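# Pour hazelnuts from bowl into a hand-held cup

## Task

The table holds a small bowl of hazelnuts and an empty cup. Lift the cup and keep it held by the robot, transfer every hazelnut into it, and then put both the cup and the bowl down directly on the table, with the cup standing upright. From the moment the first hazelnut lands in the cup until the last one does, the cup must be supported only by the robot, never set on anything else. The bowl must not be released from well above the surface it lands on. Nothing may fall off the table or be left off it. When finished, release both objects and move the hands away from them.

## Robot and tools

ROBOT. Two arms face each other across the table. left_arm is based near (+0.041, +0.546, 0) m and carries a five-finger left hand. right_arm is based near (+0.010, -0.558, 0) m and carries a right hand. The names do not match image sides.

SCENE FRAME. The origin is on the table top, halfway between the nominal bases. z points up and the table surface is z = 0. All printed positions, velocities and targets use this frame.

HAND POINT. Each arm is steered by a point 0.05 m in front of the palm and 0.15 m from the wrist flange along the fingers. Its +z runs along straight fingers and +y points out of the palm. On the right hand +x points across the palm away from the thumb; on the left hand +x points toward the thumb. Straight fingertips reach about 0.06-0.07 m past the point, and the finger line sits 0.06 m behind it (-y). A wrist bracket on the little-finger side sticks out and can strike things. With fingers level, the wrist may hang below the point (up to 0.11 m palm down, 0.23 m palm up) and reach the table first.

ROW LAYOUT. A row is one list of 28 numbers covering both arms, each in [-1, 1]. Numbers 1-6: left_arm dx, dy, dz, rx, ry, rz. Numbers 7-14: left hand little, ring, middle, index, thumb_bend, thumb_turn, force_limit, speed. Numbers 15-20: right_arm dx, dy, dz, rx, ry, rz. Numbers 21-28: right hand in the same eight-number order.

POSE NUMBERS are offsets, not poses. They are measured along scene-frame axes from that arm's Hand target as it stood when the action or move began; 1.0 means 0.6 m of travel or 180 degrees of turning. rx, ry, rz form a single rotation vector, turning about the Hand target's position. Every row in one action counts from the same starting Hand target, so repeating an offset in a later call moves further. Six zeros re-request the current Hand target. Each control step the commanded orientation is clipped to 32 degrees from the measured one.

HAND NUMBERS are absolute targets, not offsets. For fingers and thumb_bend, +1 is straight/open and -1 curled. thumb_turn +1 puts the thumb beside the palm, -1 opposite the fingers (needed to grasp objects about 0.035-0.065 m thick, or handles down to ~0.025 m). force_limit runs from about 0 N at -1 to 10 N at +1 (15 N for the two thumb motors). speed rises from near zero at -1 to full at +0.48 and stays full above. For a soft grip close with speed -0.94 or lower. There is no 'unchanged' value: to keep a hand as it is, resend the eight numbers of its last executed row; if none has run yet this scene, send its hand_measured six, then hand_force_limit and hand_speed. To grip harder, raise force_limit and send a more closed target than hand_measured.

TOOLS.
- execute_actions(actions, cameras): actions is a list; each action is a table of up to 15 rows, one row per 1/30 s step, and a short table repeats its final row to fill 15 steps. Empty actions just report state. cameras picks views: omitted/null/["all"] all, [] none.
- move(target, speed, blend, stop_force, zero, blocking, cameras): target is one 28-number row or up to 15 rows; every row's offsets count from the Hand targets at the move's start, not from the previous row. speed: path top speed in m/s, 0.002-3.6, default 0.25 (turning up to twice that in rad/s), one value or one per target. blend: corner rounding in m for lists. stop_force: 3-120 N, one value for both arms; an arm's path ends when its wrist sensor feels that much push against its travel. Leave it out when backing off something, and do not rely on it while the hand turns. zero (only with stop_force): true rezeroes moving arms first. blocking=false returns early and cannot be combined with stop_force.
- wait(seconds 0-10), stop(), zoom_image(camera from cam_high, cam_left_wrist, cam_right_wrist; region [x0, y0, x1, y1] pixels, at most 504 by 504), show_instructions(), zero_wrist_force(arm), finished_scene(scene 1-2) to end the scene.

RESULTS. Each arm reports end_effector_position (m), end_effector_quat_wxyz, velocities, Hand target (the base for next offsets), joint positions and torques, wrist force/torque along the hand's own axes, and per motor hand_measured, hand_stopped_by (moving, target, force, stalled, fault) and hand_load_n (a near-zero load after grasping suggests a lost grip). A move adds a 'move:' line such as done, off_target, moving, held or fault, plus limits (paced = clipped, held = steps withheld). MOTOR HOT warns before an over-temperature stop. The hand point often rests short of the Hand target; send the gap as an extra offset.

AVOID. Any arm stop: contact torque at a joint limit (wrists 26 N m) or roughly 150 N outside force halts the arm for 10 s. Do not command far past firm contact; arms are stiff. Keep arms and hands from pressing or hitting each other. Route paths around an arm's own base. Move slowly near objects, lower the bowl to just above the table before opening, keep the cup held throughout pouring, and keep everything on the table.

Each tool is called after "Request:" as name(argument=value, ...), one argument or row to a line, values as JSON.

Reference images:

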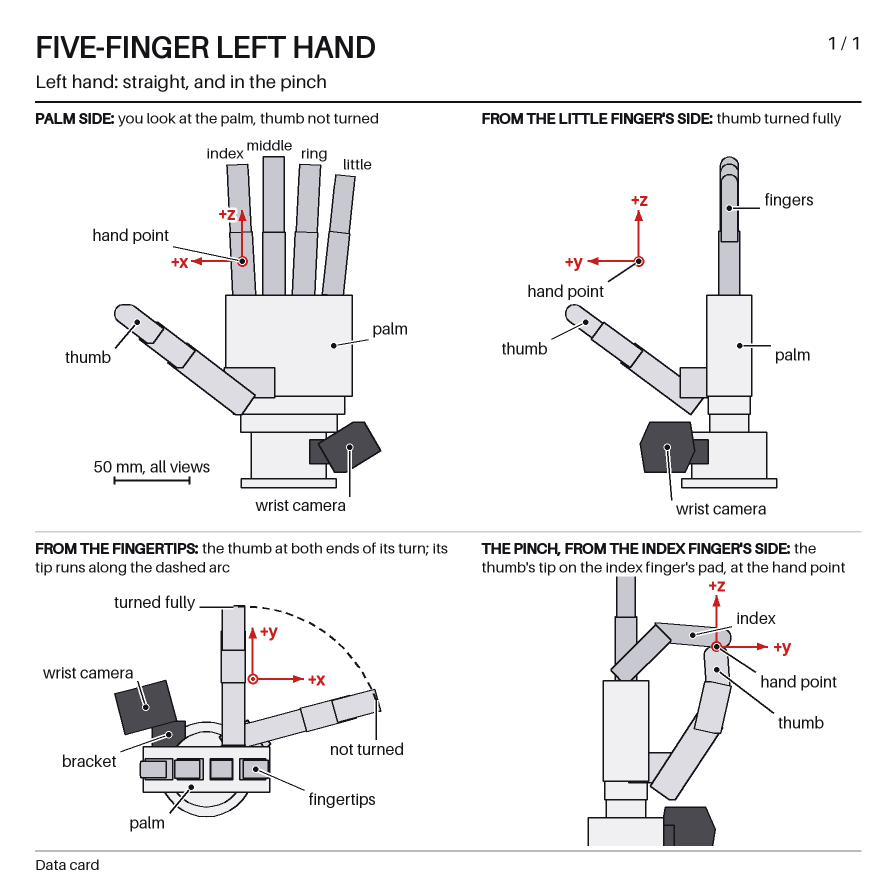

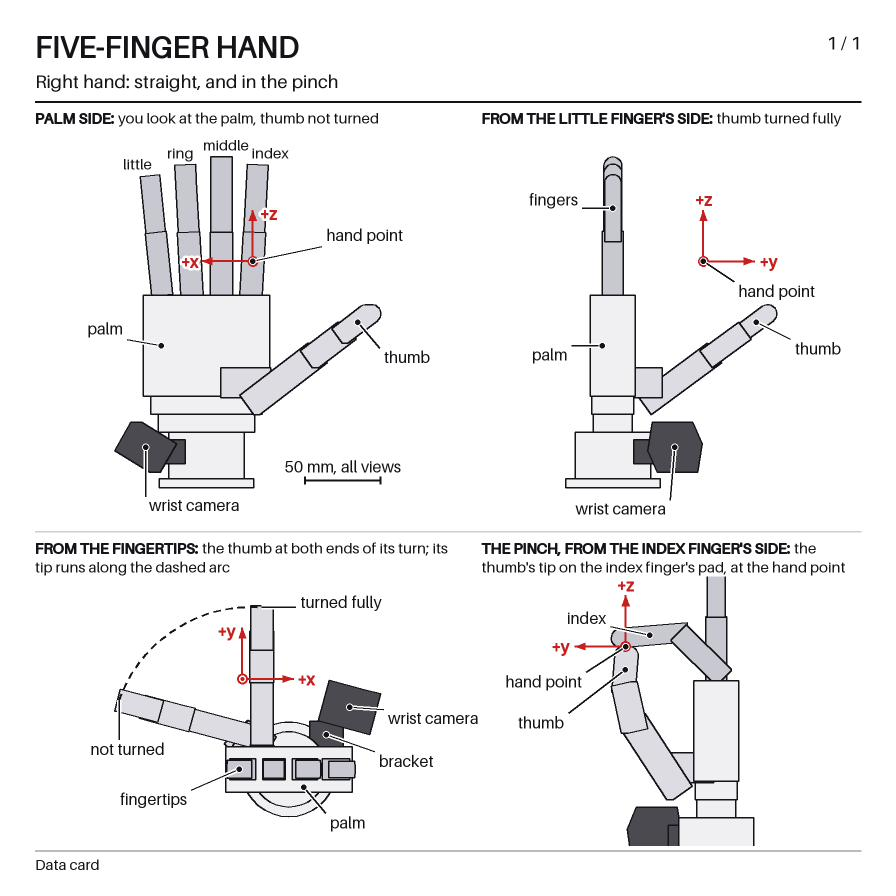

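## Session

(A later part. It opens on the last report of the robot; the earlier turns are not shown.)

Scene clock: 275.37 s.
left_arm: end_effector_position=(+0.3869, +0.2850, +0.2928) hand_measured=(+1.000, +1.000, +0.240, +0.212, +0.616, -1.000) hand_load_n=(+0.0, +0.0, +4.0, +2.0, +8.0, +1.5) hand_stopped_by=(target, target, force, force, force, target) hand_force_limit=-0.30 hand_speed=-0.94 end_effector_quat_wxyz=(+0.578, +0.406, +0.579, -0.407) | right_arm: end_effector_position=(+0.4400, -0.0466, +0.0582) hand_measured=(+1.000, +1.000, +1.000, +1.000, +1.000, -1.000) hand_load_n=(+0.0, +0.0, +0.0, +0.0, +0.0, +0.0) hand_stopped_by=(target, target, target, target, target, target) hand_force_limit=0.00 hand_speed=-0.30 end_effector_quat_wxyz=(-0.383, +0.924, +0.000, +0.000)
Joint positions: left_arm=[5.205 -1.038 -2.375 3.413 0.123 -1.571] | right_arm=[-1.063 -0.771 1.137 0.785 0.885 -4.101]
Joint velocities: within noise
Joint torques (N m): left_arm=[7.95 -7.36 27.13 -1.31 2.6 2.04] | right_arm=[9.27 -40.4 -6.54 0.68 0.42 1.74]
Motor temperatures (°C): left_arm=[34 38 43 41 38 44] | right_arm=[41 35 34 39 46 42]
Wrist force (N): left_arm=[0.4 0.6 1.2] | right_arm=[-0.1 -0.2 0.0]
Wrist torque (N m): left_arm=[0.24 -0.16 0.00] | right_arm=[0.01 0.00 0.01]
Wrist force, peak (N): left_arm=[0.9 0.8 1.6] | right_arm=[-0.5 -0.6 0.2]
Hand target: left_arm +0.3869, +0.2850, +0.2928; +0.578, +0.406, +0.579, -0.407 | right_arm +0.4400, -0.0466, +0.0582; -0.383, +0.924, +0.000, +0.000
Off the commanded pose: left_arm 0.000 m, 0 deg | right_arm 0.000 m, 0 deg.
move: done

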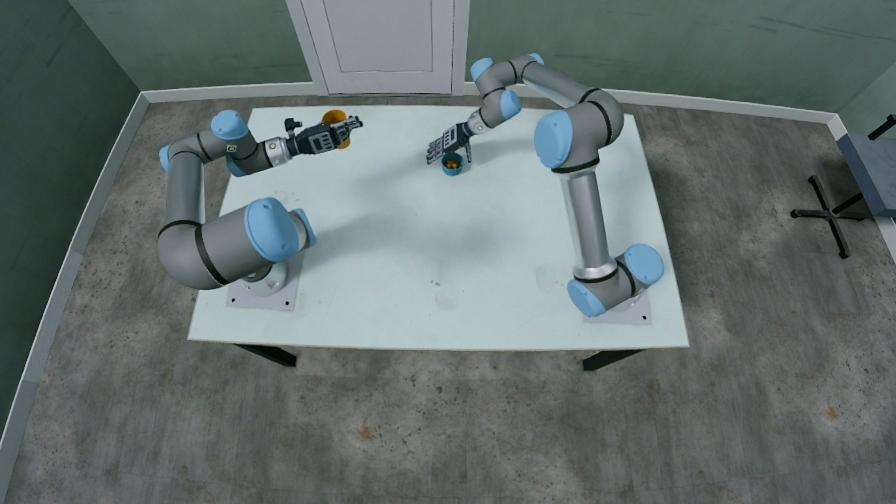

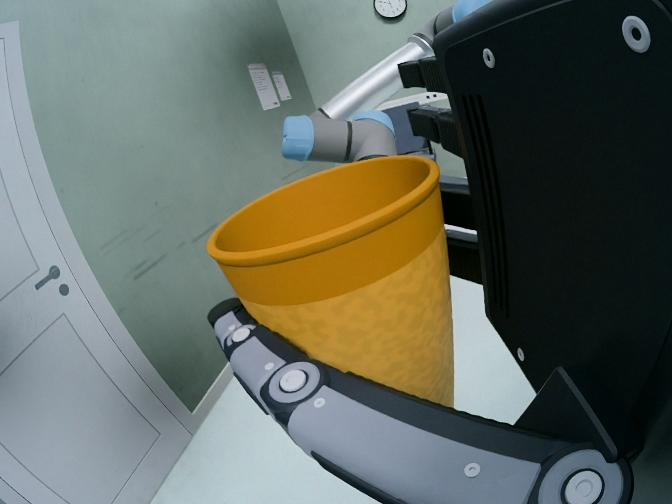

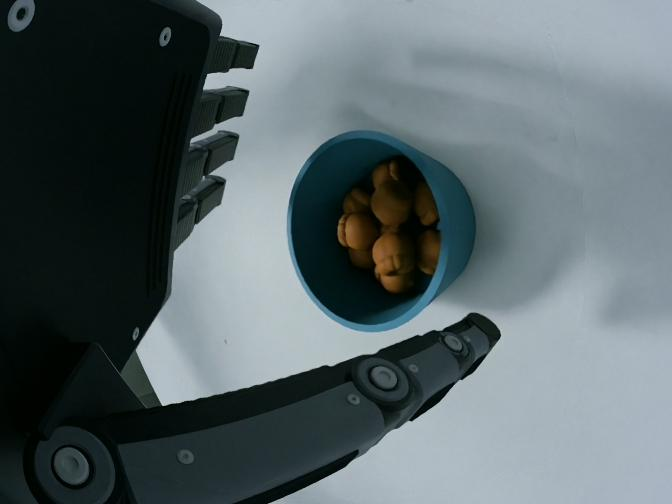

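Request:
move(
  target=[0,0,0,0,0,0,1,1,-0.6,-0.6,-0.7,-1,-0.3,-0.94,0.0,0.0,-0.033,0,0,0,1,1,1,1,1,-1,0,-0.3],
  speed=0.04,
  stop_force=3,
)

Request:
zoom_image(
  camera="cam_high",
  region=[400, 110, 520, 200],
)

Scene clock: 284.43 s.
left_arm: end_effector_position=(+0.3869, +0.2850, +0.2928) hand_measured=(+1.000, +1.000, +0.240, +0.212, +0.616, -1.000) hand_load_n=(+0.0, +0.0, +4.0, +2.0, +7.5, +1.5) hand_stopped_by=(target, target, force, force, force, target) hand_force_limit=-0.30 hand_speed=-0.94 end_effector_quat_wxyz=(+0.578, +0.406, +0.579, -0.407) | right_arm: end_effector_position=(+0.4400, -0.0466, +0.0384) hand_measured=(+1.000, +1.000, +1.000, +1.000, +1.000, -1.000) hand_load_n=(+0.0, +0.0, +0.0, +0.0, +0.0, +0.0) hand_stopped_by=(target, target, target, target, target, target) hand_force_limit=0.00 hand_speed=-0.30 end_effector_quat_wxyz=(-0.383, +0.924, +0.000, +0.000)
Joint positions: left_arm=[5.205 -1.038 -2.375 3.413 0.123 -1.571] | right_arm=[-1.063 -0.752 1.156 0.747 0.885 -4.101]
Joint velocities: within noise
Joint torques (N m): left_arm=[7.61 -7.4 27.51 -1.12 2.55 2.09] | right_arm=[6.45 -40.95 -6.14 0.78 0.33 1.63]
Motor temperatures (°C): left_arm=[34 38 43 41 38 44] | right_arm=[41 35 34 39 46 42]
Wrist force (N): left_arm=[0.6 0.7 1.2] | right_arm=[-0.1 -0.1 0.0]
Wrist torque (N m): left_arm=[0.24 -0.18 0.01] | right_arm=[0.03 0.00 0.01]
Wrist force, peak (N): left_arm=[0.9 0.7 1.4] | right_arm=[-0.3 -0.6 -0.3]
Hand target: left_arm +0.3869, +0.2850, +0.2928; +0.578, +0.406, +0.579, -0.407 | right_arm +0.4400, -0.0466, +0.0384; -0.383, +0.924, +0.000, +0.000
Off the commanded pose: left_arm 0.000 m, 0 deg | right_arm 0.000 m, 0 deg.
move: done

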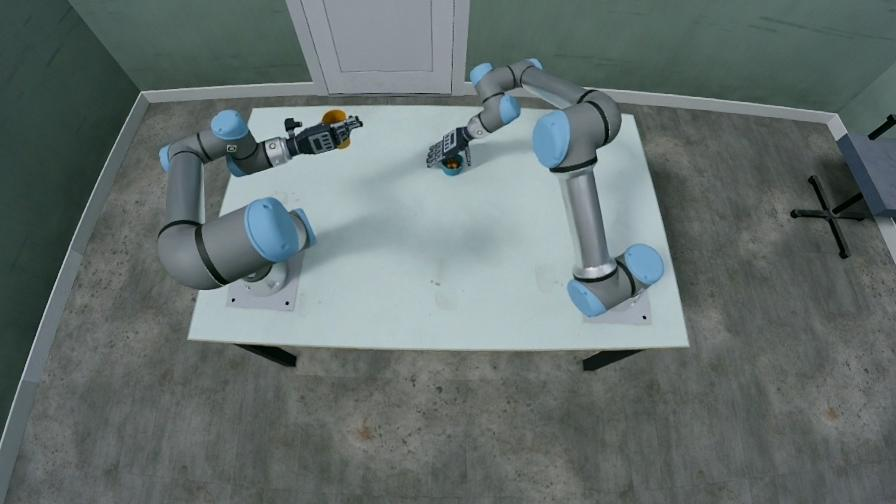

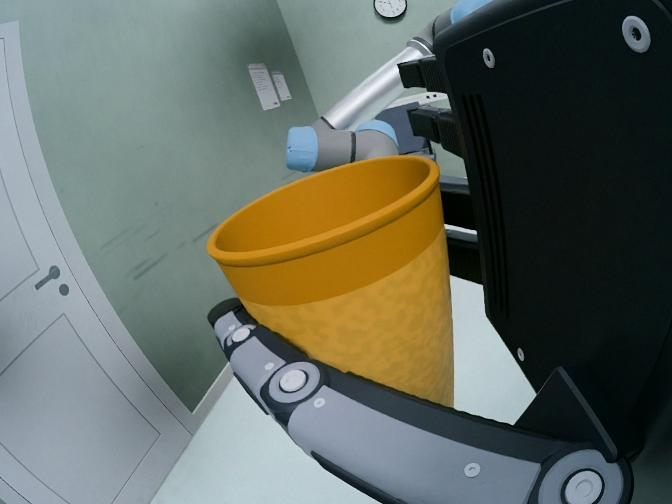

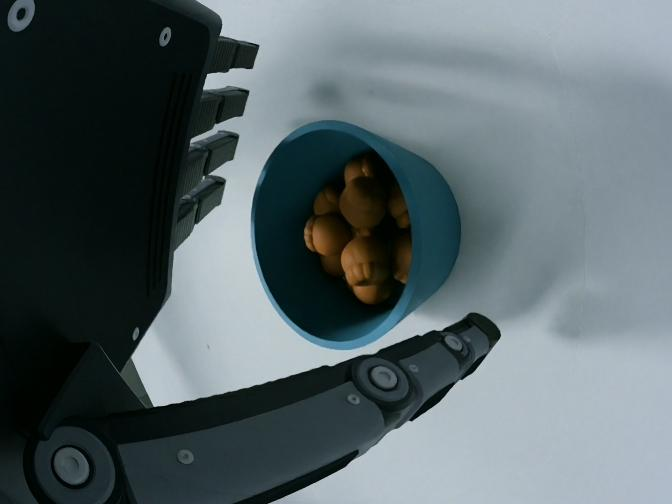

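Scaled by 4.200 from the camera's 896x504 image, which has a finer 1280x720 frame.

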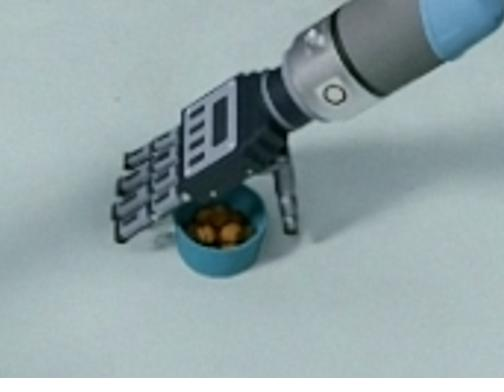

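Request:
move(
  target=[0,0,0,0,0,0,1,1,-0.6,-0.6,-0.7,-1,-0.3,-0.94,0,0,0,0,0,0,1,1,-0.4,-0.4,-0.4,-1,-0.7,-0.93],
)

Request:
zoom_image(
  camera="cam_high",
  region=[400, 110, 520, 200],
)

Scene clock: 291.47 s.
left_arm: end_effector_position=(+0.3869, +0.2850, +0.2928) hand_measured=(+1.000, +1.000, +0.240, +0.212, +0.616, -1.000) hand_load_n=(-0.5, +0.0, +4.0, +2.0, +8.0, +1.5) hand_stopped_by=(target, target, force, force, force, target) hand_force_limit=-0.30 hand_speed=-0.94 end_effector_quat_wxyz=(+0.578, +0.406, +0.579, -0.407) | right_arm: end_effector_position=(+0.4400, -0.0466, +0.0384) hand_measured=(+1.000, +1.000, +0.462, +0.424, +0.726, -1.000) hand_load_n=(+0.0, +0.0, +1.0, +2.0, +5.0, +0.0) hand_stopped_by=(target, target, force, force, force, target) hand_force_limit=-0.70 hand_speed=-0.93 end_effector_quat_wxyz=(-0.383, +0.924, +0.000, +0.000)
Joint positions: left_arm=[5.205 -1.038 -2.375 3.413 0.123 -1.571] | right_arm=[-1.063 -0.752 1.156 0.747 0.885 -4.101]
Joint velocities: within noise
Joint torques (N m): left_arm=[7.63 -6.9 28.07 -0.81 2.57 2.01] | right_arm=[5.53 -41.68 -12.28 1.29 0.3 1.64]
Motor temperatures (°C): left_arm=[34 38 43 41 38 44] | right_arm=[41 35 34 39 46 42]
Wrist force (N): left_arm=[0.7 0.6 1.3] | right_arm=[0.0 -0.9 -0.7]
Wrist torque (N m): left_arm=[0.23 -0.19 0.02] | right_arm=[0.00 -0.01 0.00]
Wrist force, peak (N): left_arm=[0.8 0.9 1.5] | right_arm=[-0.1 -1.2 -0.8]
Hand target: left_arm +0.3869, +0.2850, +0.2928; +0.578, +0.406, +0.579, -0.407 | right_arm +0.4400, -0.0466, +0.0384; -0.383, +0.924, +0.000, +0.000
Off the commanded pose: left_arm 0.000 m, 0 deg | right_arm 0.000 m, 0 deg.
move: done

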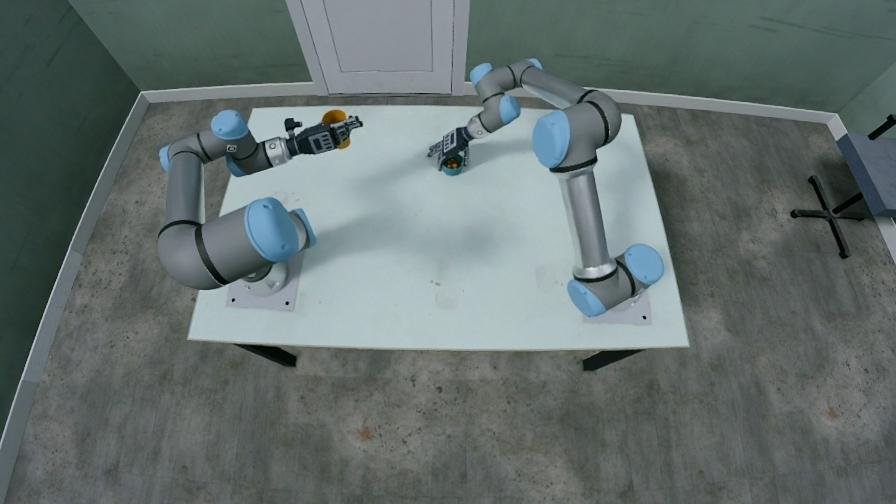

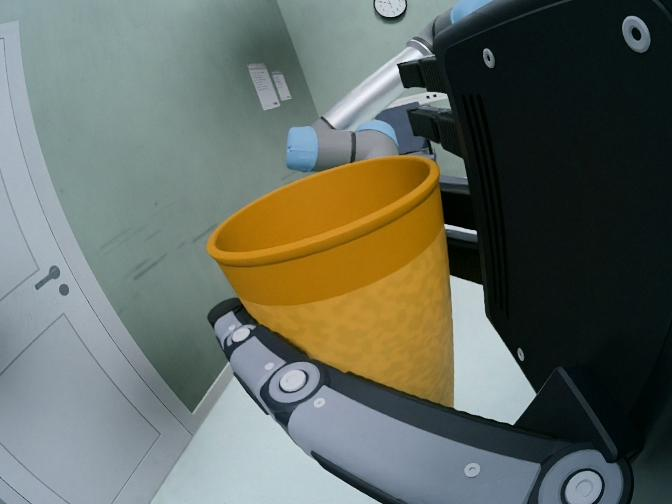

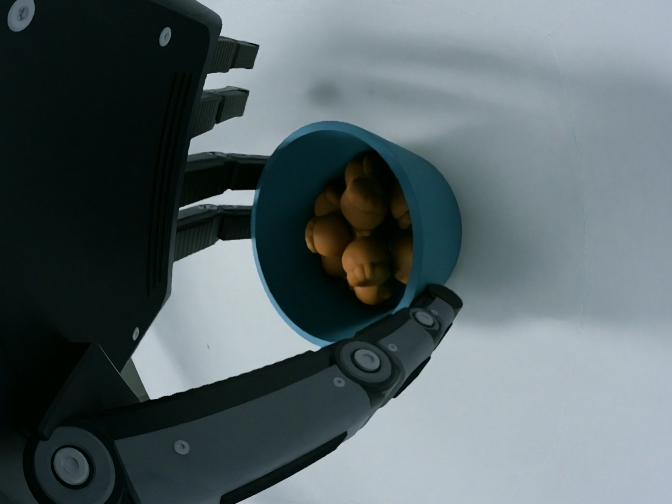

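Scaled by 4.200 from the camera's 896x504 image, which has a finer 1280x720 frame.

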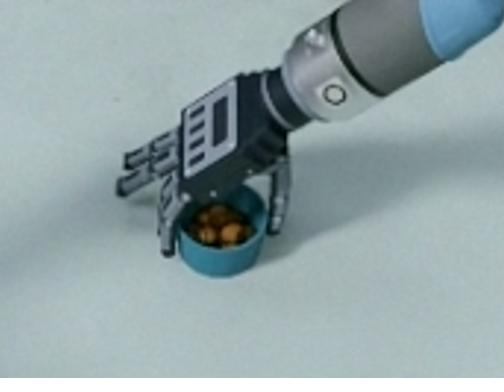

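Request:
move(
  target=[0,0,0,0,0,0,1,1,-0.6,-0.6,-0.7,-1,-0.3,-0.94,0,0,0,0,0,0,1,1,-0.5,-0.5,-0.5,-1,-0.1,-0.94],
  cameras=[],
)

Request:
move(
  target=[0,0,0,0,0,0,1,1,-0.6,-0.6,-0.7,-1,-0.3,-0.94,0,0,0.05,0,0,0,1,1,-0.5,-0.5,-0.5,-1,-0.1,-0.94],
  speed=0.04,
)

Request:
zoom_image(
  camera="cam_high",
  region=[400, 110, 520, 200],
)

Scene clock: 296.50 s.
left_arm: end_effector_position=(+0.3869, +0.2850, +0.2928) hand_measured=(+1.000, +1.000, +0.240, +0.212, +0.616, -1.000) hand_load_n=(+0.0, +0.0, +4.0, +2.0, +7.5, +1.5) hand_stopped_by=(target, target, force, force, force, target) hand_force_limit=-0.30 hand_speed=-0.94 end_effector_quat_wxyz=(+0.578, +0.406, +0.579, -0.407) | right_arm: end_effector_position=(+0.4400, -0.0466, +0.0384) hand_measured=(+1.000, +1.000, +0.436, +0.402, +0.726, -1.000) hand_load_n=(-0.5, +0.0, +4.5, +4.0, +12.5, +0.0) hand_stopped_by=(target, target, force, force, force, target) hand_force_limit=-0.10 hand_speed=-0.94 end_effector_quat_wxyz=(-0.383, +0.924, +0.000, +0.000)
Joint positions: left_arm=[5.205 -1.038 -2.375 3.413 0.123 -1.571] | right_arm=[-1.063 -0.752 1.156 0.747 0.885 -4.101]
Joint velocities: within noise
Joint torques (N m): left_arm=[7.85 -6.66 27.89 -0.6 2.49 2.14] | right_arm=[5.32 -42.22 -14.98 1.67 0.21 1.5]
Motor temperatures (°C): left_arm=[34 38 43 41 38 44] | right_arm=[41 35 34 39 46 42]
Wrist force (N): left_arm=[0.5 0.8 1.4] | right_arm=[-0.2 -4.3 -3.0]
Wrist torque (N m): left_arm=[0.24 -0.17 0.00] | right_arm=[-0.13 0.07 -0.07]
Wrist force, peak (N): left_arm=[0.7 1.0 1.4] | right_arm=[-0.2 -4.4 -3.6]
Hand target: left_arm +0.3869, +0.2850, +0.2928; +0.578, +0.406, +0.579, -0.407 | right_arm +0.4400, -0.0466, +0.0384; -0.383, +0.924, +0.000, +0.000
Off the commanded pose: left_arm 0.000 m, 0 deg | right_arm 0.000 m, 0 deg.
move: done
No camera images: "cameras" was empty.

Scene clock: 297.67 s.
left_arm: end_effector_position=(+0.3869, +0.2850, +0.2928) hand_measured=(+1.000, +1.000, +0.240, +0.212, +0.616, -1.000) hand_load_n=(+0.0, +0.0, +4.0, +2.5, +7.5, +1.5) hand_stopped_by=(target, target, force, force, force, target) hand_force_limit=-0.30 hand_speed=-0.94 end_effector_quat_wxyz=(+0.578, +0.406, +0.579, -0.407) | right_arm: end_effector_position=(+0.4400, -0.0466, +0.0682) hand_measured=(+1.000, +1.000, +0.436, +0.402, +0.726, -1.000) hand_load_n=(-0.5, +0.0, +3.5, +3.0, +13.0, +1.0) hand_stopped_by=(target, target, force, force, force, target) hand_force_limit=-0.10 hand_speed=-0.94 end_effector_quat_wxyz=(-0.383, +0.924, +0.000, +0.000)
Joint positions: left_arm=[5.205 -1.038 -2.375 3.413 0.123 -1.571] | right_arm=[-1.063 -0.78 1.126 0.805 0.885 -4.1]
Joint velocities: within noise
Joint torques (N m): left_arm=[7.9 -6.82 27.46 -0.61 2.51 2.07] | right_arm=[7.58 -65.12 -32.86 3.45 0.13 -0.93]
Motor temperatures (°C): left_arm=[34 38 43 41 38 44] | right_arm=[41 35 34 39 46 42]
Wrist force (N): left_arm=[0.7 0.8 1.2] | right_arm=[-0.1 0.5 0.6]
Wrist torque (N m): left_arm=[0.26 -0.20 0.02] | right_arm=[0.02 -0.01 0.02]
Wrist force, peak (N): left_arm=[0.6 1.0 1.4] | right_arm=[0.0 -4.3 -3.3]
Hand target: left_arm +0.3869, +0.2850, +0.2928; +0.578, +0.406, +0.579, -0.407 | right_arm +0.4400, -0.0466, +0.0684; -0.383, +0.924, +0.000, +0.000
Off the commanded pose: left_arm 0.000 m, 0 deg | right_arm 0.000 m, 0 deg.
move: done

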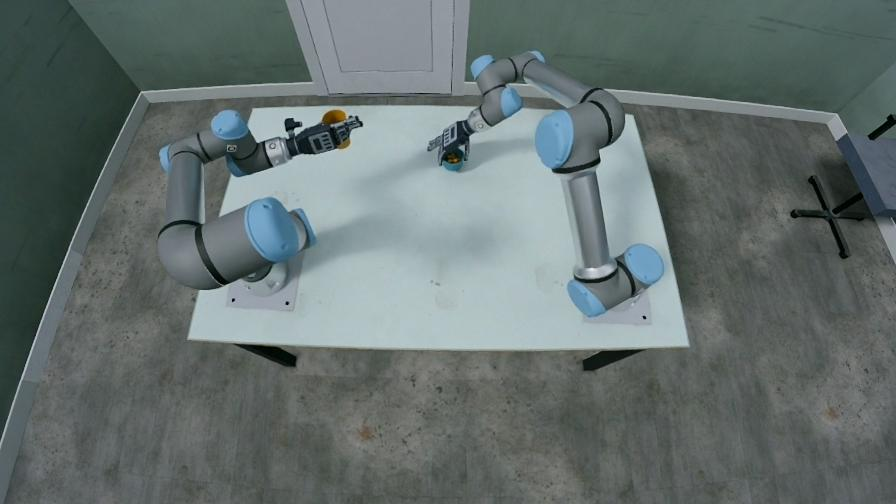

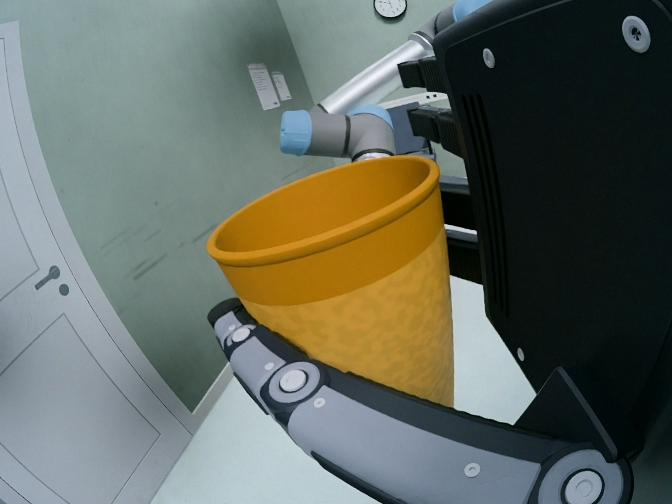

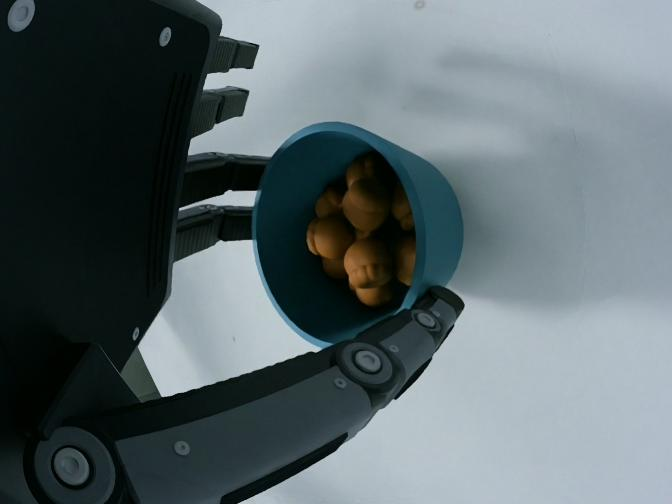

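Scaled by 4.200 from the camera's 896x504 image, which has a finer 1280x720 frame.

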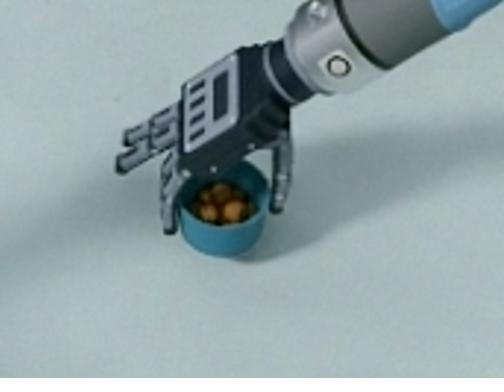

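Request:
zoom_image(
  camera="cam_high",
  region=[280, 90, 400, 180],
)

Scaled by 4.200 from the camera's 896x504 image, which has a finer 1280x720 frame.

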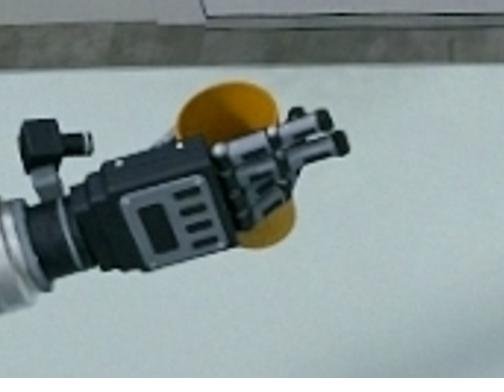

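Request:
move(
  target=[0,0,0,0,0,0,1,1,-0.6,-0.6,-0.7,-1,-0.3,-0.94,0.017,0.0,0.503,0,0,0,1,1,-0.5,-0.5,-0.5,-1,-0.1,-0.94],
  speed=0.1,
)

Request:
move(
  target=[0.067,-0.417,-0.097,0,0,0,1,1,-0.6,-0.6,-0.7,-1,-0.3,-0.94,0,0,0,0,0,0,1,1,-0.5,-0.5,-0.5,-1,-0.1,-0.94],
  speed=0.1,
)

Request:
zoom_image(
  camera="cam_high",
  region=[370, 60, 510, 180],
)

Scene clock: 329.00 s.
left_arm: end_effector_position=(+0.3869, +0.2850, +0.2928) hand_measured=(+1.000, +1.000, +0.240, +0.212, +0.616, -1.000) hand_load_n=(+0.0, +0.0, +4.0, +2.0, +7.5, +1.5) hand_stopped_by=(target, target, force, force, force, target) hand_force_limit=-0.30 hand_speed=-0.94 end_effector_quat_wxyz=(+0.578, +0.406, +0.579, -0.407) | right_arm: end_effector_position=(+0.4494, -0.0473, +0.3695) hand_measured=(+1.000, +1.000, +0.436, +0.402, +0.726, -1.000) hand_load_n=(+0.0, +0.0, +4.0, +3.5, +13.0, +1.0) hand_stopped_by=(target, target, force, force, force, target) hand_force_limit=-0.10 hand_speed=-0.94 end_effector_quat_wxyz=(-0.392, +0.920, -0.002, +0.008)
Joint positions: left_arm=[5.205 -1.038 -2.375 3.413 0.123 -1.571] | right_arm=[-1.075 -0.625 0.035 1.718 0.872 -4.096]
Joint velocities: within noise
Joint torques (N m): left_arm=[7.6 -6.44 27.95 -0.26 2.56 2.07] | right_arm=[-12.94 -44.08 -28.26 3.77 -2.3 1.84]
Motor temperatures (°C): left_arm=[34 38 43 41 38 44] | right_arm=[41 35 34 39 46 42]
Wrist force (N): left_arm=[0.7 0.7 1.3] | right_arm=[-0.1 0.7 0.6]
Wrist torque (N m): left_arm=[0.25 -0.19 0.02] | right_arm=[0.06 -0.02 0.01]
Wrist force, peak (N): left_arm=[0.7 1.1 1.4] | right_arm=[0.0 1.0 1.0]
Hand target: left_arm +0.3869, +0.2850, +0.2928; +0.578, +0.406, +0.579, -0.407 | right_arm +0.4502, -0.0466, +0.3702; -0.383, +0.924, +0.000, +0.000
Off the commanded pose: left_arm 0.000 m, 0 deg | right_arm 0.001 m, 2 deg.
elbow stopped short (right arm): the move would have taken joint 3 (elbow) straighter than the controller allows.
move: done

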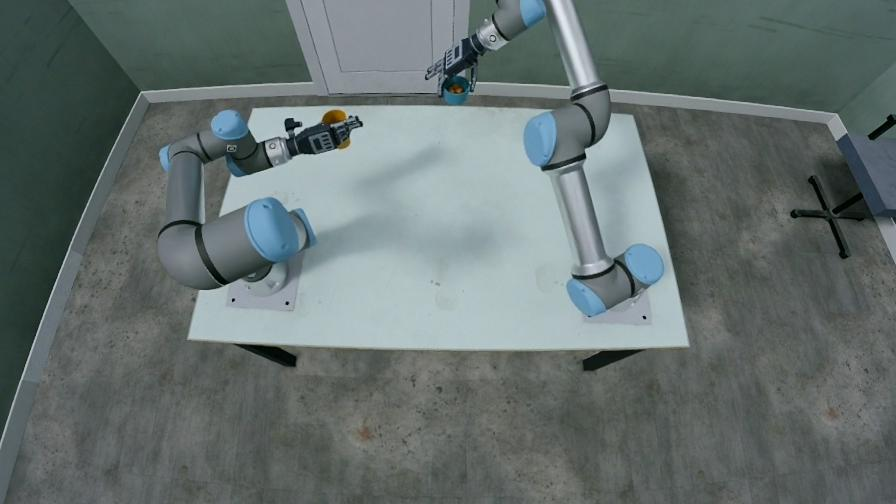

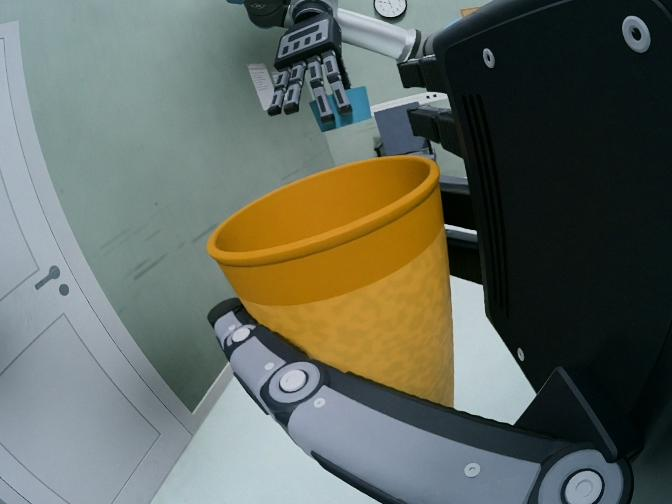

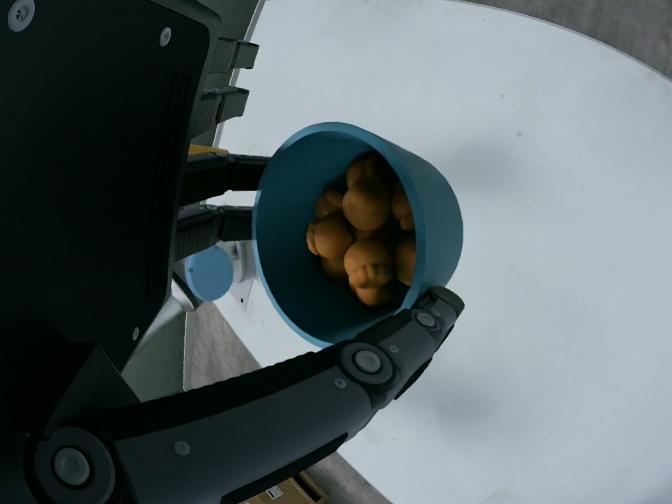

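Scene clock: 332.20 s.
left_arm: end_effector_position=(+0.4271, +0.0349, +0.2346) hand_measured=(+1.000, +1.000, +0.240, +0.212, +0.616, -1.000) hand_load_n=(+0.0, +0.0, +4.0, +2.0, +8.0, +1.5) hand_stopped_by=(target, target, force, force, force, target) hand_force_limit=-0.30 hand_speed=-0.94 end_effector_quat_wxyz=(+0.578, +0.406, +0.579, -0.407) | right_arm: end_effector_position=(+0.4494, -0.0473, +0.3695) hand_measured=(+1.000, +1.000, +0.436, +0.402, +0.726, -1.000) hand_load_n=(+0.0, +0.0, +4.0, +3.5, +13.0, +1.0) hand_stopped_by=(target, target, force, force, force, target) hand_force_limit=-0.10 hand_speed=-0.94 end_effector_quat_wxyz=(-0.392, +0.920, -0.002, +0.008)
Joint positions: left_arm=[4.211 -1.656 -2.084 3.74 -0.871 -1.572] | right_arm=[-1.075 -0.625 0.035 1.718 0.872 -4.096]
Joint velocities: within noise
Joint torques (N m): left_arm=[-6.62 17.25 27.76 3.17 -2.55 1.83] | right_arm=[-12.5 -66.77 -29.15 0.68 -2.29 1.73]
Motor temperatures (°C): left_arm=[34 38 43 41 38 44] | right_arm=[41 35 34 39 46 42]
Wrist force (N): left_arm=[0.4 0.7 1.2] | right_arm=[-0.2 0.5 0.4]
Wrist torque (N m): left_arm=[0.24 -0.15 -0.01] | right_arm=[0.04 0.01 0.00]
Wrist force, peak (N): left_arm=[0.8 1.0 1.9] | right_arm=[-0.3 1.0 0.6]
Hand target: left_arm +0.4271, +0.0348, +0.2346; +0.578, +0.406, +0.579, -0.407 | right_arm +0.4502, -0.0466, +0.3702; -0.383, +0.924, +0.000, +0.000
Off the commanded pose: left_arm 0.000 m, 0 deg | right_arm 0.001 m, 2 deg.
elbow stopped short (right arm): the move would have taken joint 3 (elbow) straighter than the controller allows.
move: done

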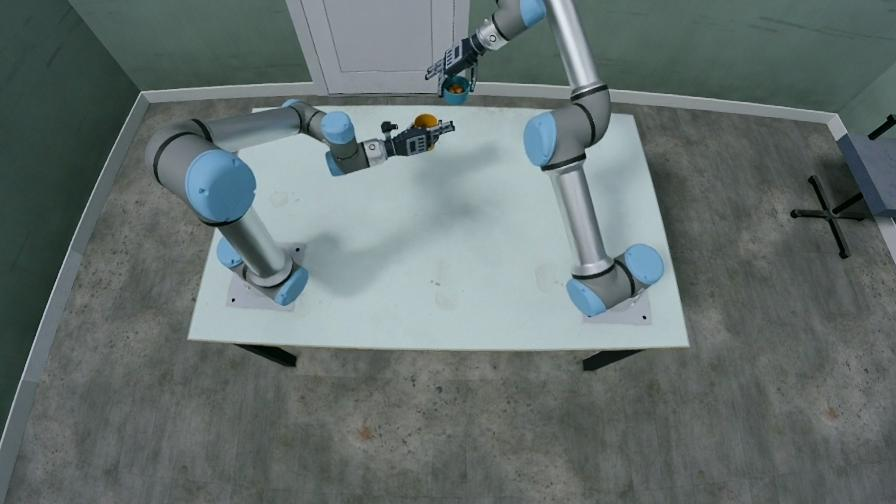

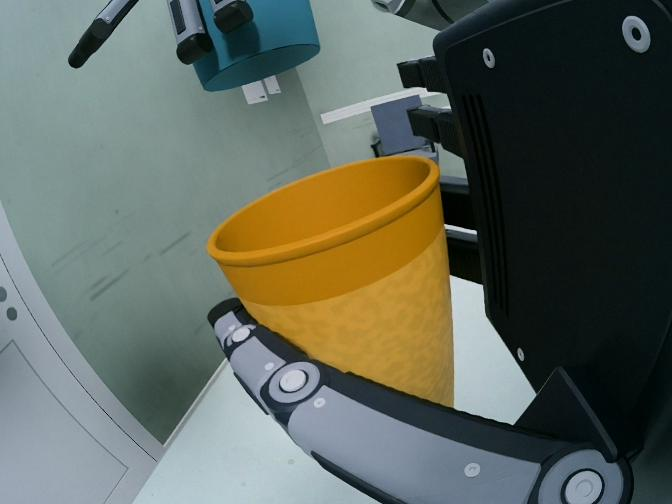

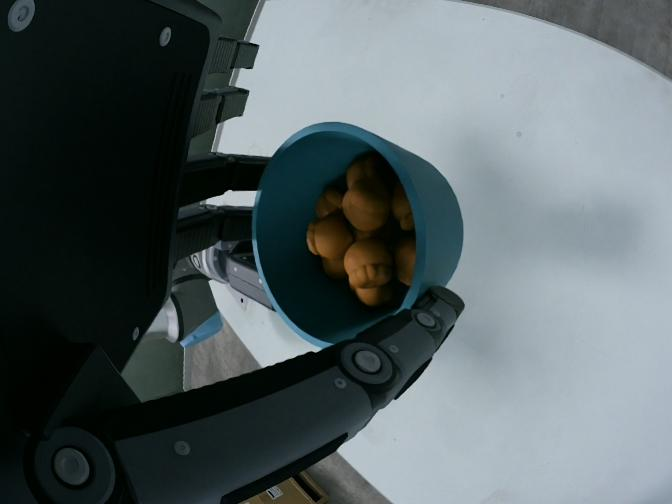

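Scaled by 3.600 from the camera's 896x504 image, which has a finer 1280x720 frame.

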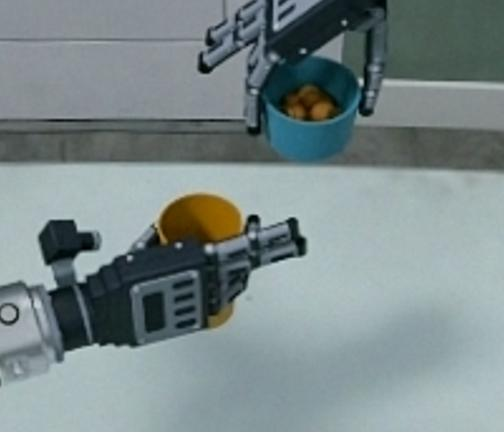

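Request:
move(
  target=[-0.167,0,-0.05,0,0,0,1,1,-0.6,-0.6,-0.7,-1,-0.3,-0.94,-0.167,0.0,-0.05,0,0,0,1,1,-0.5,-0.5,-0.5,-1,-0.1,-0.94],
  speed=0.08,
  cameras=[],
)

Request:
move(
  target=[0,-0.1,0,0,0,0,1,1,-0.6,-0.6,-0.7,-1,-0.3,-0.94,0,0.06,0,0,0,0,1,1,-0.5,-0.5,-0.5,-1,-0.1,-0.94],
  speed=0.08,
)

Request:
zoom_image(
  camera="cam_high",
  region=[370, 90, 510, 210],
)

Scene clock: 339.27 s.
left_arm: end_effector_position=(+0.3270, +0.0348, +0.2046) hand_measured=(+1.000, +1.000, +0.240, +0.212, +0.616, -1.000) hand_load_n=(+0.0, +0.0, +4.0, +2.5, +7.5, +1.5) hand_stopped_by=(target, target, force, force, force, target) hand_force_limit=-0.30 hand_speed=-0.94 end_effector_quat_wxyz=(+0.578, +0.406, +0.579, -0.407) | right_arm: end_effector_position=(+0.3500, -0.0466, +0.3402) hand_measured=(+1.000, +1.000, +0.436, +0.402, +0.726, -1.000) hand_load_n=(+0.0, +0.0, +3.5, +3.0, +13.0, +1.0) hand_stopped_by=(target, target, force, force, force, target) hand_force_limit=-0.10 hand_speed=-0.94 end_effector_quat_wxyz=(-0.383, +0.924, +0.000, +0.000)
Joint positions: left_arm=[4.037 -1.573 -2.267 3.841 -1.045 -1.572] | right_arm=[-0.984 -1.039 0.843 1.292 0.919 -4.01]
Joint velocities: within noise
Joint torques (N m): left_arm=[-6.95 24.29 4.21 3.5 -2.7 -1.6] | right_arm=[9.5 -56.63 -6.3 0.26 0.48 1.94]
Motor temperatures (°C): left_arm=[34 38 43 41 38 44] | right_arm=[41 35 34 39 46 42]
Wrist force (N): left_arm=[0.4 0.9 1.5] | right_arm=[-0.6 0.3 0.4]
Wrist torque (N m): left_arm=[0.25 -0.13 0.00] | right_arm=[-0.01 0.05 -0.04]
Wrist force, peak (N): left_arm=[0.4 1.4 1.5] | right_arm=[-0.2 0.9 0.9]
Hand target: left_arm +0.3269, +0.0348, +0.2046; +0.578, +0.406, +0.579, -0.407 | right_arm +0.3500, -0.0466, +0.3402; -0.383, +0.924, +0.000, +0.000
Off the commanded pose: left_arm 0.000 m, 0 deg | right_arm 0.000 m, 0 deg.
move: done
No camera images: "cameras" was empty.

Scene clock: 340.60 s.
left_arm: end_effector_position=(+0.3269, -0.0251, +0.2046) hand_measured=(+1.000, +1.000, +0.240, +0.212, +0.616, -1.000) hand_load_n=(+0.0, +0.0, +4.0, +2.0, +8.0, +1.5) hand_stopped_by=(target, target, force, force, force, target) hand_force_limit=-0.30 hand_speed=-0.94 end_effector_quat_wxyz=(+0.578, +0.406, +0.579, -0.407) | right_arm: end_effector_position=(+0.3500, -0.0107, +0.3402) hand_measured=(+1.000, +1.000, +0.436, +0.402, +0.726, -1.000) hand_load_n=(+0.0, +0.0, +3.5, +3.0, +13.0, +1.0) hand_stopped_by=(target, target, force, force, force, target) hand_force_limit=-0.10 hand_speed=-0.94 end_effector_quat_wxyz=(-0.383, +0.924, +0.000, +0.000)
Joint positions: left_arm=[3.906 -1.705 -2.123 3.828 -1.176 -1.572] | right_arm=[-0.926 -0.953 0.697 1.314 0.947 -3.946]
Joint velocities: within noise
Joint torques (N m): left_arm=[-6.23 15.81 26.85 0.09 -2.24 2.01] | right_arm=[8.29 -33.51 -33.63 3.11 0.44 1.72]
Motor temperatures (°C): left_arm=[34 38 43 41 38 44] | right_arm=[41 35 34 39 46 42]
Wrist force (N): left_arm=[0.7 0.9 1.5] | right_arm=[-0.6 0.8 0.3]
Wrist torque (N m): left_arm=[0.26 -0.16 0.02] | right_arm=[0.07 0.03 -0.01]
Wrist force, peak (N): left_arm=[0.8 1.3 1.6] | right_arm=[-0.6 0.7 0.8]
Hand target: left_arm +0.3269, -0.0252, +0.2046; +0.578, +0.406, +0.579, -0.407 | right_arm +0.3500, -0.0106, +0.3402; -0.383, +0.924, +0.000, +0.000
Off the commanded pose: left_arm 0.000 m, 0 deg | right_arm 0.000 m, 0 deg.
move: done

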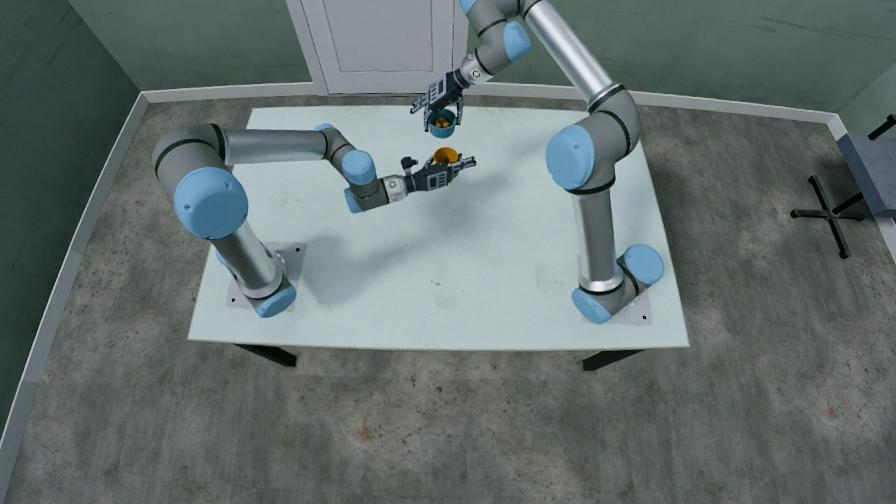

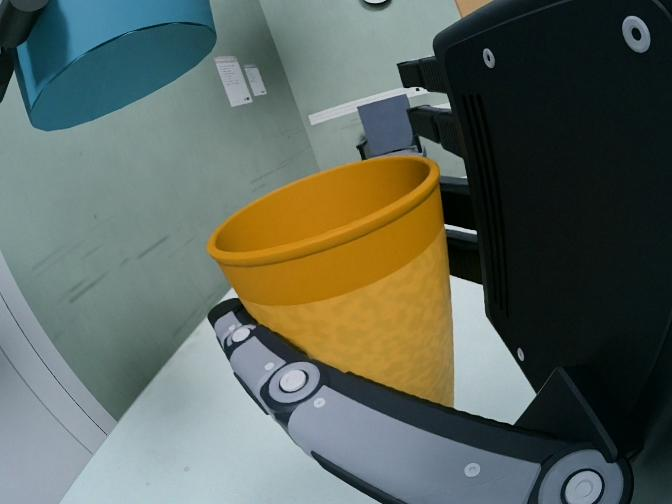

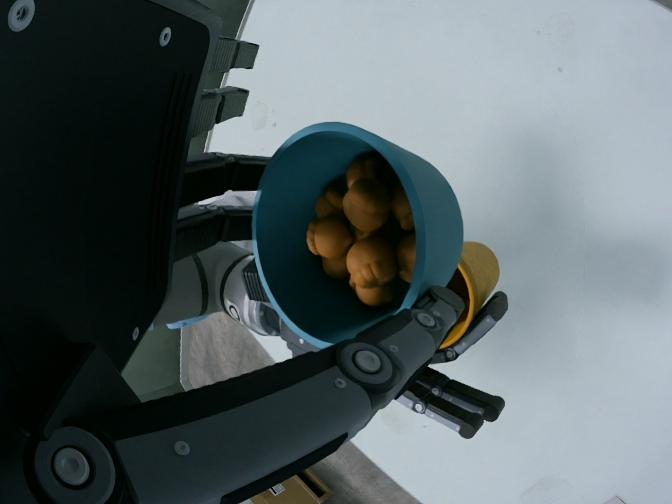

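Scaled by 3.600 from the camera's 896x504 image, which has a finer 1280x720 frame.

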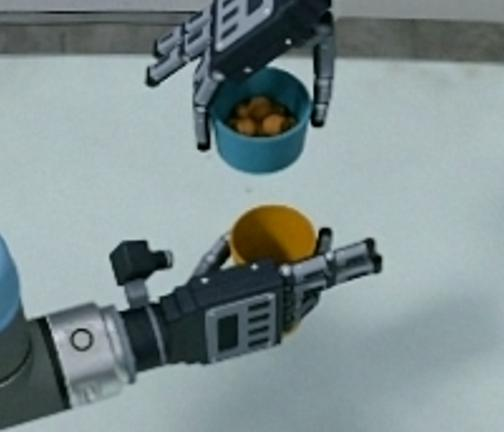

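Request:
move(
  target=[0,0.017,0,0,0,0,1,1,-0.6,-0.6,-0.7,-1,-0.3,-0.94,-0.017,0,0,0,0,0,1,1,-0.5,-0.5,-0.5,-1,-0.1,-0.94],
  speed=0.08,
  cameras=[],
)

Request:
move(
  target=[0,0,0,0,0,0,1,1,-0.6,-0.6,-0.7,-1,-0.3,-0.94,0,0,0,0,-0.19,0,1,1,-0.5,-0.5,-0.5,-1,-0.1,-0.94],
  speed=0.1,
)

Request:
zoom_image(
  camera="cam_high",
  region=[370, 90, 510, 210],
)

Scene clock: 348.20 s.
left_arm: end_effector_position=(+0.3269, -0.0150, +0.2046) hand_measured=(+1.000, +1.000, +0.240, +0.212, +0.616, -1.000) hand_load_n=(+0.5, +0.5, +4.0, +2.0, +7.5, +1.5) hand_stopped_by=(target, target, force, force, force, target) hand_force_limit=-0.30 hand_speed=-0.94 end_effector_quat_wxyz=(+0.578, +0.406, +0.579, -0.407) | right_arm: end_effector_position=(+0.3398, -0.0106, +0.3402) hand_measured=(+1.000, +1.000, +0.436, +0.402, +0.726, -1.000) hand_load_n=(+0.5, +0.0, +4.0, +3.5, +13.0, +1.0) hand_stopped_by=(target, target, force, force, force, target) hand_force_limit=-0.10 hand_speed=-0.94 end_effector_quat_wxyz=(-0.383, +0.924, +0.000, +0.000)
Joint positions: left_arm=[3.925 -1.684 -2.148 3.832 -1.157 -1.572] | right_arm=[-0.915 -0.978 0.735 1.293 0.952 -3.935]
Joint velocities: within noise
Joint torques (N m): left_arm=[9.27 29.38 5.1 3.43 2.73 1.55] | right_arm=[9.49 -58.73 -8.05 0.52 0.51 1.74]
Motor temperatures (°C): left_arm=[34 38 43 41 38 44] | right_arm=[41 35 34 39 46 42]
Wrist force (N): left_arm=[0.7 1.1 1.5] | right_arm=[-0.3 0.5 0.4]
Wrist torque (N m): left_arm=[0.28 -0.16 0.01] | right_arm=[0.02 0.00 -0.01]
Wrist force, peak (N): left_arm=[0.7 1.1 1.6] | right_arm=[-0.3 0.9 0.8]
Hand target: left_arm +0.3269, -0.0150, +0.2046; +0.578, +0.406, +0.579, -0.407 | right_arm +0.3398, -0.0106, +0.3402; -0.383, +0.924, +0.000, +0.000
Off the commanded pose: left_arm 0.000 m, 0 deg | right_arm 0.000 m, 0 deg.
move: done
No camera images: "cameras" was empty.

Scene clock: 351.73 s.
left_arm: end_effector_position=(+0.3269, -0.0150, +0.2046) hand_measured=(+1.000, +1.000, +0.240, +0.212, +0.616, -1.000) hand_load_n=(+0.0, +0.0, +3.5, +2.0, +7.5, +1.5) hand_stopped_by=(target, target, force, force, force, target) hand_force_limit=-0.30 hand_speed=-0.94 end_effector_quat_wxyz=(+0.578, +0.406, +0.579, -0.407) | right_arm: end_effector_position=(+0.3398, -0.0106, +0.3402) hand_measured=(+1.000, +1.000, +0.436, +0.402, +0.726, -1.000) hand_load_n=(+0.0, +0.0, +4.0, +3.5, +13.5, +1.5) hand_stopped_by=(target, target, force, force, force, target) hand_force_limit=-0.10 hand_speed=-0.94 end_effector_quat_wxyz=(-0.366, +0.883, +0.113, +0.272)
Joint positions: left_arm=[3.926 -1.683 -2.148 3.832 -1.157 -1.572] | right_arm=[-0.748 -1.271 1.143 0.772 1.342 -4.077]
Joint velocities: within noise
Joint torques (N m): left_arm=[8.57 29.34 6.06 3.31 2.64 -1.14] | right_arm=[7.58 -48.02 -10.31 -0.85 0.73 -1.56]
Motor temperatures (°C): left_arm=[34 38 43 41 38 44] | right_arm=[41 35 34 39 46 42]
Wrist force (N): left_arm=[0.5 0.9 1.3] | right_arm=[-1.0 0.3 0.2]
Wrist torque (N m): left_arm=[0.27 -0.13 0.01] | right_arm=[0.05 0.02 -0.06]
Wrist force, peak (N): left_arm=[0.6 1.0 1.6] | right_arm=[-1.3 0.6 0.3]
Hand target: left_arm +0.3269, -0.0150, +0.2046; +0.578, +0.406, +0.579, -0.407 | right_arm +0.3398, -0.0106, +0.3402; -0.366, +0.883, +0.113, +0.272
Off the commanded pose: left_arm 0.000 m, 0 deg | right_arm 0.000 m, 0 deg.
move: done

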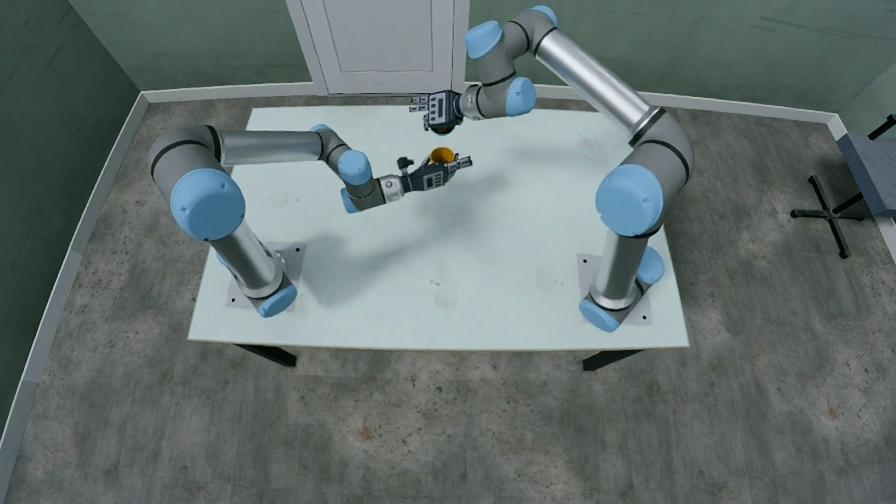

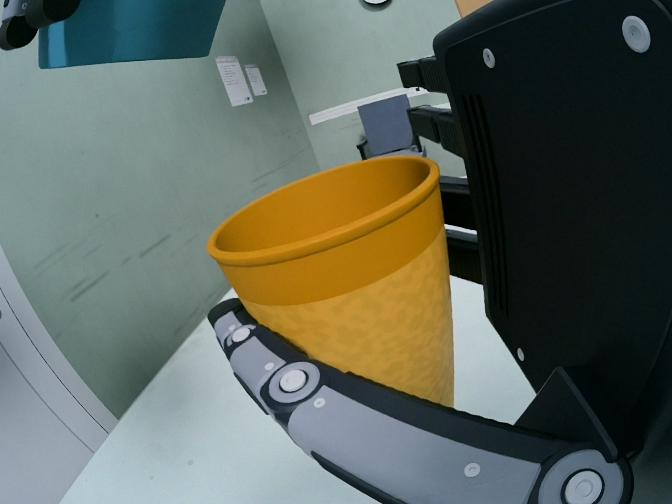

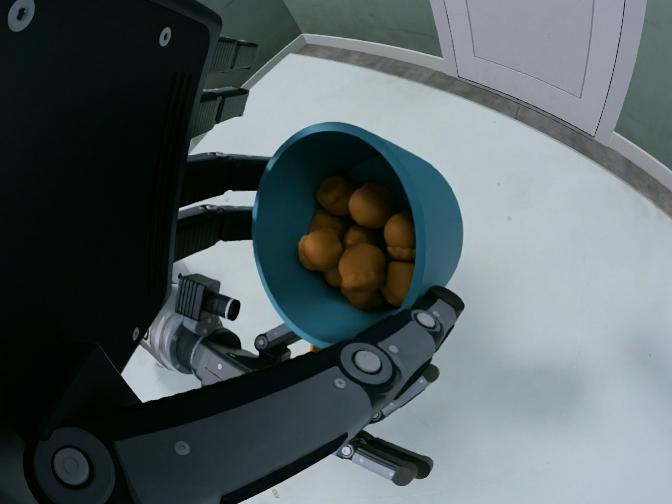

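Scaled by 3.600 from the camera's 896x504 image, which has a finer 1280x720 frame.

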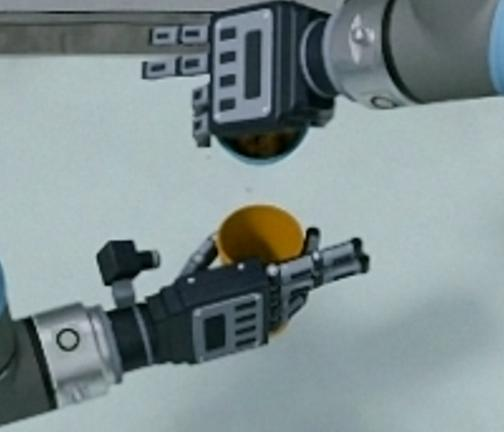

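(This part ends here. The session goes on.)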